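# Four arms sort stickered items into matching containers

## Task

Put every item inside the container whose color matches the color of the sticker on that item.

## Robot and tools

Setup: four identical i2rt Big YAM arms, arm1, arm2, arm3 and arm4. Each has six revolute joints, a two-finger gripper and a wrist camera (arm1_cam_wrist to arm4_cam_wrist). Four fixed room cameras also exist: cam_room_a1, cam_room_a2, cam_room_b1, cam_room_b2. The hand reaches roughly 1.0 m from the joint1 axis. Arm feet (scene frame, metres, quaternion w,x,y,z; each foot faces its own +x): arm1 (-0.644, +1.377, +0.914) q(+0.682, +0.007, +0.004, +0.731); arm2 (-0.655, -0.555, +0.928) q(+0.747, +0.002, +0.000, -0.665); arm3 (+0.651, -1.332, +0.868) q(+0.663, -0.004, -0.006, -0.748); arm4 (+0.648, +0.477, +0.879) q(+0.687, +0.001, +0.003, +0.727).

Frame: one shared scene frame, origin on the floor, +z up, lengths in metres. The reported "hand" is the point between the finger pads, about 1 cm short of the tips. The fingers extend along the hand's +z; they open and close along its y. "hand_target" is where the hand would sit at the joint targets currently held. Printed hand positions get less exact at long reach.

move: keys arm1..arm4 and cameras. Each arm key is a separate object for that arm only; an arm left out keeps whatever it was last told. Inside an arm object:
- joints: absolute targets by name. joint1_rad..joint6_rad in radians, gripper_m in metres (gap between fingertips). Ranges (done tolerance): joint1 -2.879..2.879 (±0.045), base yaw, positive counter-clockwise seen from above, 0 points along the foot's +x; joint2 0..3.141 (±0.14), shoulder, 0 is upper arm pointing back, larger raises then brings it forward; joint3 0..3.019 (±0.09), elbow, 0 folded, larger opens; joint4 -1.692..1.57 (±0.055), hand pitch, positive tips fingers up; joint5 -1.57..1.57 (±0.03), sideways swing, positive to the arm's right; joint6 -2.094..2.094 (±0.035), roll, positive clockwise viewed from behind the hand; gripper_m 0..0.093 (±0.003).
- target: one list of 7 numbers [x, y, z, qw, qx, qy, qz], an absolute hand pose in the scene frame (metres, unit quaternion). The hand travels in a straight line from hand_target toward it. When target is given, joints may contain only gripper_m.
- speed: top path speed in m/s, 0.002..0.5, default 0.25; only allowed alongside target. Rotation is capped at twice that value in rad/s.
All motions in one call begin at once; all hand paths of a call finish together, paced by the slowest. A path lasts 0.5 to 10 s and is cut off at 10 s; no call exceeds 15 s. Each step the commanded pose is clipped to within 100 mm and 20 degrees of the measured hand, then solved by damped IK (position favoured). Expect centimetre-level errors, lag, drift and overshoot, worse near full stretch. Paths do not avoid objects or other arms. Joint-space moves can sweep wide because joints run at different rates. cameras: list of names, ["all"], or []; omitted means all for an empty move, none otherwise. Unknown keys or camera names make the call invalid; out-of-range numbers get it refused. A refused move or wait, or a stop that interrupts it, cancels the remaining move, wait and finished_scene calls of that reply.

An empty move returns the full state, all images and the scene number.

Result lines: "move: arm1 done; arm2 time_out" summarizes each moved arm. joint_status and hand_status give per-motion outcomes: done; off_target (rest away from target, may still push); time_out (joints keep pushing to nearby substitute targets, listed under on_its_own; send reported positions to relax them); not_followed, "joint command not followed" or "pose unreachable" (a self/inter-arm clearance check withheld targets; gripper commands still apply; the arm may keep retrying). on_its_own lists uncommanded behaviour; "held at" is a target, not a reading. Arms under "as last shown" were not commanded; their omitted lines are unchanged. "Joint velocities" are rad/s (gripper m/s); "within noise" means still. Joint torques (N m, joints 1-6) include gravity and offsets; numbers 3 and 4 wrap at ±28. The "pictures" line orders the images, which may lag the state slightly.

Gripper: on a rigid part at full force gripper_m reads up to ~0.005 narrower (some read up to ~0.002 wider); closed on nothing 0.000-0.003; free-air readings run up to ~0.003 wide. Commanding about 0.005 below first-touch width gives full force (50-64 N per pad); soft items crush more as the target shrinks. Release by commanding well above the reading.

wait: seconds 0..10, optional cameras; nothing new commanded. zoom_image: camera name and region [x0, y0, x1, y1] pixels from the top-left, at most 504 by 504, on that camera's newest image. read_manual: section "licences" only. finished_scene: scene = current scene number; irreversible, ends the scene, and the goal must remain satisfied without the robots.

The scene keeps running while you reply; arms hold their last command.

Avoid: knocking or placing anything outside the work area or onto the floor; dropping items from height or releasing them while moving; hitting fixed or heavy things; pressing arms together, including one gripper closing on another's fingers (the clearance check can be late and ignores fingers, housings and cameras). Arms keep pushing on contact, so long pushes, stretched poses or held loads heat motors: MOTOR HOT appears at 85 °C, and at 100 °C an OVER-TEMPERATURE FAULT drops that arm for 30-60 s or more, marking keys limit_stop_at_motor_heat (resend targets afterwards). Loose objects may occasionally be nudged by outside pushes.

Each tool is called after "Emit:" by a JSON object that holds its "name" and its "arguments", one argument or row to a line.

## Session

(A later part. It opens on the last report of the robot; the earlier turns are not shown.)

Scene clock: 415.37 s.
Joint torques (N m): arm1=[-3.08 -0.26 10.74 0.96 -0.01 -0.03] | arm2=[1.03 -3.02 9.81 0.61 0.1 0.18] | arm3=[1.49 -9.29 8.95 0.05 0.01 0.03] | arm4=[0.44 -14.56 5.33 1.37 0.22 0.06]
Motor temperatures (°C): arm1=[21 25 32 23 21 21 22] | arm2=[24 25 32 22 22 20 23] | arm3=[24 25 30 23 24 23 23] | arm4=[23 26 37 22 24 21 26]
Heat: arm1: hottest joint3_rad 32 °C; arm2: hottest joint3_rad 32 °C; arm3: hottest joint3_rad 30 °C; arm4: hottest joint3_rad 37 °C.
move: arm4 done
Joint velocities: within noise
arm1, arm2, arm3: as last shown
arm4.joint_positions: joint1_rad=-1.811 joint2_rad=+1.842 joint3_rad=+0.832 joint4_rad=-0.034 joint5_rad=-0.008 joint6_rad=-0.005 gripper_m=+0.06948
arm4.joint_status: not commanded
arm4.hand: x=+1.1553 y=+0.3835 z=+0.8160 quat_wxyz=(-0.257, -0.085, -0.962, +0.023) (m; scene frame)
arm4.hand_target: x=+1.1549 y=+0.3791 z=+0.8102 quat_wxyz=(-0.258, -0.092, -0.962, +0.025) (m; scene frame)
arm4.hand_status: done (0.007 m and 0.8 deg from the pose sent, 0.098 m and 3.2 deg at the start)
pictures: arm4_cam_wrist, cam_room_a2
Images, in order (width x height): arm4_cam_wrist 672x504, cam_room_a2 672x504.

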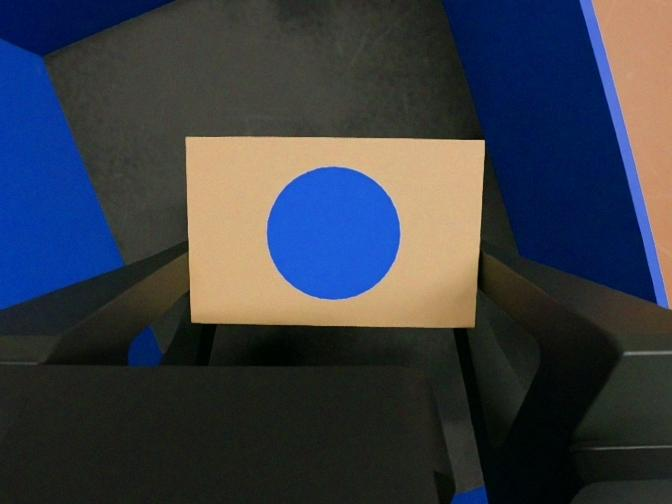

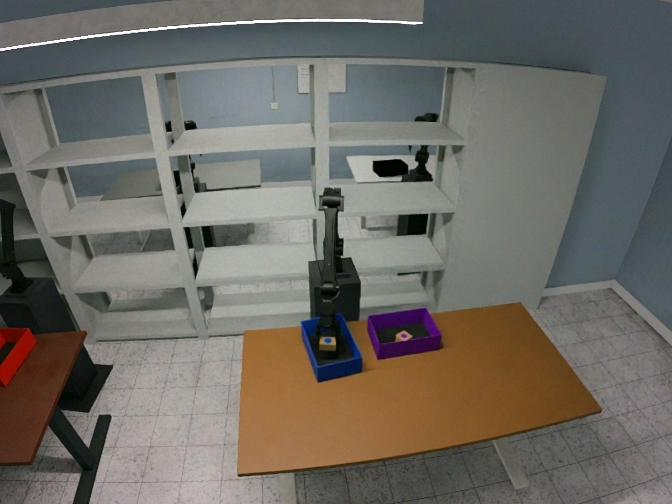

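Emit:
{"name": "move", "arguments": {
  "arm4": {"target":[1.155,0.377,0.765,0.2576,0.0918,0.9616,-0.0246],"speed":0.06}
}}

Emit:
{"name": "move", "arguments": {
  "arm4": {"target":[1.155,0.377,0.745,0.2576,0.0918,0.9616,-0.0246],"speed":0.04},
  "cameras": ["arm4_cam_wrist"]
}}

Scene clock: 420.37 s.
Joint torques (N m): arm1=[-3.37 -0.85 10.82 0.8 0.02 -0.05] | arm2=[1.14 -3.08 9.85 0.61 0.1 0.18] | arm3=[1.67 -9.47 8.98 0.06 0.01 0.05] | arm4=[-0.03 -14.74 4.59 1.51 0.13 0.08]
Motor temperatures (°C): arm1=[21 25 32 23 21 21 22] | arm2=[24 25 32 22 22 20 23] | arm3=[24 25 30 23 24 23 23] | arm4=[23 26 36 22 24 21 26]
Heat: arm1: hottest joint3_rad 32 °C; arm2: hottest joint3_rad 32 °C; arm3: hottest joint3_rad 30 °C; arm4: hottest joint3_rad 36 °C.
move: arm4 done
Joint velocities: within noise
arm1.joint_positions: joint1_rad=-2.246 joint2_rad=+0.801 joint3_rad=+0.899 joint4_rad=-1.462 joint5_rad=-0.006 joint6_rad=-0.003 gripper_m=+0.08496
arm1.joint_status: not commanded
arm1.hand: x=-0.4440 y=+1.2414 z=+1.1549 quat_wxyz=(-0.091, -0.295, -0.951, +0.029) (m; scene frame)
arm1.hand_target: x=-0.4446 y=+1.2387 z=+1.1559 quat_wxyz=(-0.094, -0.297, -0.950, +0.031) (m; scene frame)
arm1.hand_status: not commanded
arm2.joint_positions: joint1_rad=+2.118 joint2_rad=+0.797 joint3_rad=+0.916 joint4_rad=-1.591 joint5_rad=-0.001 joint6_rad=-0.009 gripper_m=+0.09292
arm2.joint_status: not commanded
arm2.hand: x=-0.4905 y=-0.4273 z=+1.1765 quat_wxyz=(-0.048, +0.330, -0.943, -0.017) (m; scene frame)
arm2.hand_target: x=-0.4948 y=-0.4299 z=+1.1692 quat_wxyz=(-0.035, +0.327, -0.944, -0.012) (m; scene frame)
arm2.hand_status: not commanded
arm3: as last shown
arm4.joint_positions: joint1_rad=-1.813 joint2_rad=+1.961 joint3_rad=+0.832 joint4_rad=+0.086 joint5_rad=-0.008 joint6_rad=-0.005 gripper_m=+0.06948
arm4.joint_status: not commanded
arm4.hand: x=+1.1553 y=+0.3823 z=+0.7723 quat_wxyz=(-0.258, -0.086, -0.962, +0.023) (m; scene frame)
arm4.hand_target: x=+1.1548 y=+0.3772 z=+0.7651 quat_wxyz=(-0.258, -0.092, -0.962, +0.025) (m; scene frame)
arm4.hand_status: done (0.009 m and 0.7 deg from the pose sent, 0.051 m and 0.8 deg at the start)
pictures: none

Scene clock: 421.37 s.
Joint torques (N m): arm1=[-2.67 -0.15 10.84 0.83 0.03 -0.03] | arm2=[1.08 -3.08 9.8 0.57 0.1 0.18] | arm3=[1.38 -9.58 8.95 0.01 0.02 0.04] | arm4=[0.21 -14.8 4.62 1.5 0.11 0.05]
Motor temperatures (°C): arm1=[21 25 32 23 21 21 22] | arm2=[24 25 32 22 22 20 23] | arm3=[24 25 30 23 24 23 23] | arm4=[23 26 36 22 24 21 26]
Heat: arm1: hottest joint3_rad 32 °C; arm2: hottest joint3_rad 32 °C; arm3: hottest joint3_rad 30 °C; arm4: hottest joint3_rad 36 °C.
move: arm4 done
Joint velocities: within noise
arm1, arm2, arm3: as last shown
arm4.joint_positions: joint1_rad=-1.813 joint2_rad=+2.016 joint3_rad=+0.832 joint4_rad=+0.136 joint5_rad=-0.008 joint6_rad=-0.005 gripper_m=+0.06948
arm4.joint_status: not commanded
arm4.hand: x=+1.1524 y=+0.3828 z=+0.7513 quat_wxyz=(-0.255, -0.086, -0.963, +0.023) (m; scene frame)
arm4.hand_target: x=+1.1549 y=+0.3771 z=+0.7452 quat_wxyz=(-0.258, -0.092, -0.962, +0.025) (m; scene frame)
arm4.hand_status: done (0.009 m and 0.8 deg from the pose sent, 0.028 m and 0.7 deg at the start)
pictures: arm4_cam_wrist
Images, in order (width x height): arm4_cam_wrist 672x504.

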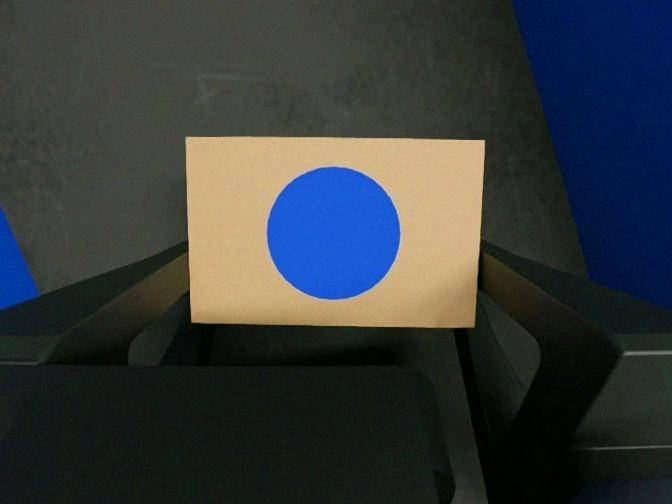

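Emit:
{"name": "move", "arguments": {
  "arm4": {"target":[1.155,0.377,0.73,0.2576,0.0918,0.9616,-0.0246],"speed":0.04}
}}

Emit:
{"name": "move", "arguments": {
  "arm4": {"joints":{"gripper_m":0.088}}
}}

Emit:
{"name": "move", "arguments": {
  "arm4": {"target":[1.11,0.39,0.98,0.2576,0.0918,0.9616,-0.0246],"speed":0.2},
  "cameras": ["arm4_cam_wrist","cam_room_a2"]
}}

Scene clock: 425.87 s.
Joint torques (N m): arm1=[-2.32 -0.26 10.85 0.91 -0.01 -0.02] | arm2=[1.2 -2.96 9.83 0.59 0.11 0.18] | arm3=[1.49 -9.41 8.95 0.02 0.02 0.03] | arm4=[-0.26 -13.8 4.72 1.37 0.12 0.06]
Motor temperatures (°C): arm1=[21 24 32 23 21 21 22] | arm2=[24 25 32 22 22 20 23] | arm3=[24 25 30 23 24 23 23] | arm4=[23 26 35 22 24 21 26]
Heat: arm1: hottest joint3_rad 32 °C; arm2: hottest joint3_rad 32 °C; arm3: hottest joint3_rad 30 °C; arm4: hottest joint3_rad 35 °C.
move: arm4 off_target
Joint velocities: within noise
arm1, arm2: as last shown
arm3.joint_positions: joint1_rad=+1.195 joint2_rad=+1.206 joint3_rad=+1.296 joint4_rad=-1.598 joint5_rad=+0.001 joint6_rad=-0.008 gripper_m=+0.09398
arm3.joint_status: not commanded
arm3.hand: x=+0.9547 y=-1.4929 z=+1.1656 quat_wxyz=(-0.033, -0.241, -0.970, +0.015) (m; scene frame)
arm3.hand_target: x=+0.9550 y=-1.4910 z=+1.1691 quat_wxyz=(-0.037, -0.243, -0.969, +0.015) (m; scene frame)
arm3.hand_status: not commanded
arm4.joint_positions: joint1_rad=-1.813 joint2_rad=+2.044 joint3_rad=+0.832 joint4_rad=+0.177 joint5_rad=-0.008 joint6_rad=-0.005 gripper_m=+0.06948
arm4.joint_status: not commanded
arm4.hand: x=+1.1540 y=+0.3824 z=+0.7425 quat_wxyz=(-0.262, -0.086, -0.961, +0.023) (m; scene frame)
arm4.hand_target: x=+1.1545 y=+0.3772 z=+0.7303 quat_wxyz=(-0.258, -0.092, -0.962, +0.025) (m; scene frame)
arm4.hand_status: off_target (0.014 m and 0.8 deg from the pose sent, 0.022 m and 0.8 deg at the start)
pictures: none

Scene clock: 426.43 s.
Joint torques (N m): arm1=[-2.32 -1.2 10.89 0.94 0.03 -0.05] | arm2=[1.2 -2.96 9.81 0.58 0.11 0.19] | arm3=[1.61 -9.52 8.96 0.02 0.02 0.03] | arm4=[0.21 -14.74 4.68 1.18 0.17 0.08]
Motor temperatures (°C): arm1=[21 24 32 23 21 21 22] | arm2=[24 25 32 22 22 20 23] | arm3=[24 25 30 23 24 23 23] | arm4=[23 26 35 22 24 21 26]
Heat: arm1: hottest joint3_rad 32 °C; arm2: hottest joint3_rad 32 °C; arm3: hottest joint3_rad 30 °C; arm4: hottest joint3_rad 35 °C.
move: arm4 done
Joint velocities: within noise
arm1, arm2, arm3: as last shown
arm4.joint_positions: joint1_rad=-1.814 joint2_rad=+2.052 joint3_rad=+0.832 joint4_rad=+0.177 joint5_rad=-0.008 joint6_rad=-0.005 gripper_m=+0.08791
arm4.joint_status: all done
arm4.hand: x=+1.1519 y=+0.3826 z=+0.7387 quat_wxyz=(-0.258, -0.086, -0.962, +0.023) (m; scene frame)
arm4.hand_target: x=+1.1545 y=+0.3771 z=+0.7304 quat_wxyz=(-0.258, -0.092, -0.962, +0.025) (m; scene frame)
arm4.hand_status: not commanded
pictures: none

Scene clock: 428.37 s.
Joint torques (N m): arm1=[-2.2 0.21 10.84 1.06 0 -0.03] | arm2=[1.14 -3.08 9.81 0.58 0.11 0.18] | arm3=[1.44 -9.58 8.92 0.01 0.01 0.03] | arm4=[0.85 -10.87 10.93 0.35 0.19 0.14]
Motor temperatures (°C): arm1=[21 24 32 23 21 21 22] | arm2=[24 25 32 22 22 20 23] | arm3=[24 25 30 23 24 23 23] | arm4=[23 26 35 22 24 21 26]
Heat: arm1: hottest joint3_rad 32 °C; arm2: hottest joint3_rad 32 °C; arm3: hottest joint3_rad 30 °C; arm4: hottest joint3_rad 35 °C.
move: arm4 off_target
Joint velocities: arm1=[within noise] | arm2=[-0.044 -0.005 0.012 -0.007 -0.022 0.022 0] | arm3=[within noise] | arm4=[within noise]
arm1, arm2, arm3: as last shown
arm4.joint_positions: joint1_rad=-1.814 joint2_rad=+1.382 joint3_rad=+0.794 joint4_rad=-0.486 joint5_rad=-0.006 joint6_rad=-0.005 gripper_m=+0.08791
arm4.joint_status: not commanded
arm4.hand: x=+1.0938 y=+0.3942 z=+0.9624 quat_wxyz=(-0.242, -0.087, -0.966, +0.022) (m; scene frame)
arm4.hand_target: x=+1.1092 y=+0.3901 z=+0.9802 quat_wxyz=(-0.258, -0.092, -0.962, +0.025) (m; scene frame)
arm4.hand_status: off_target (0.024 m and 1.9 deg from the pose sent, 0.245 m and 0.7 deg at the start)
pictures: arm4_cam_wrist, cam_room_a2
Images, in order (width x height): arm4_cam_wrist 672x504, cam_room_a2 672x504.

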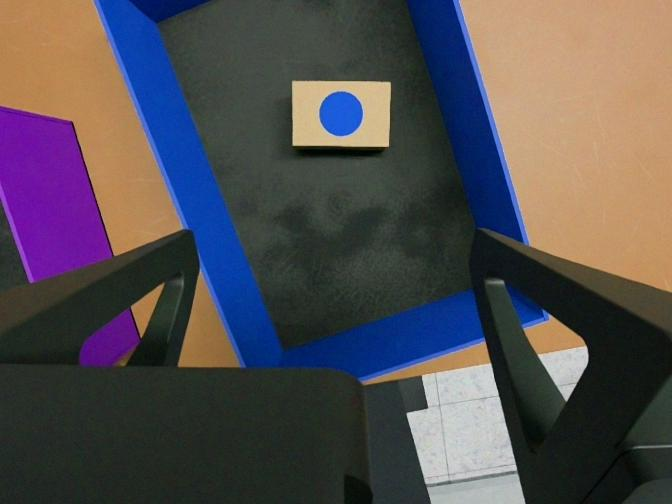

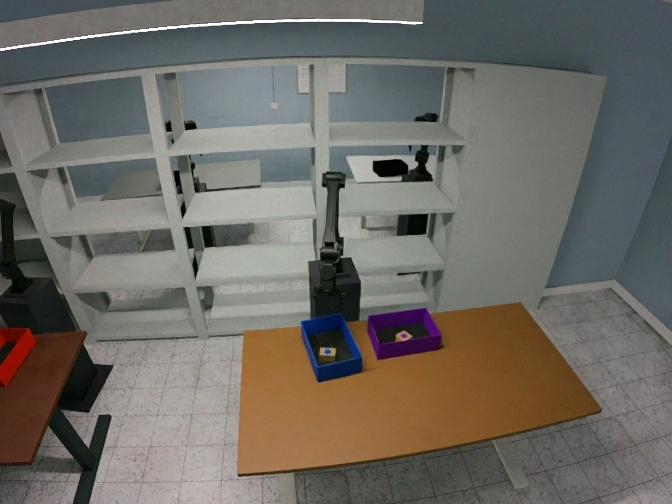

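Emit:
{"name": "finished_scene", "arguments": {
  "scene": 1
}}

The scene is finished: the task was done.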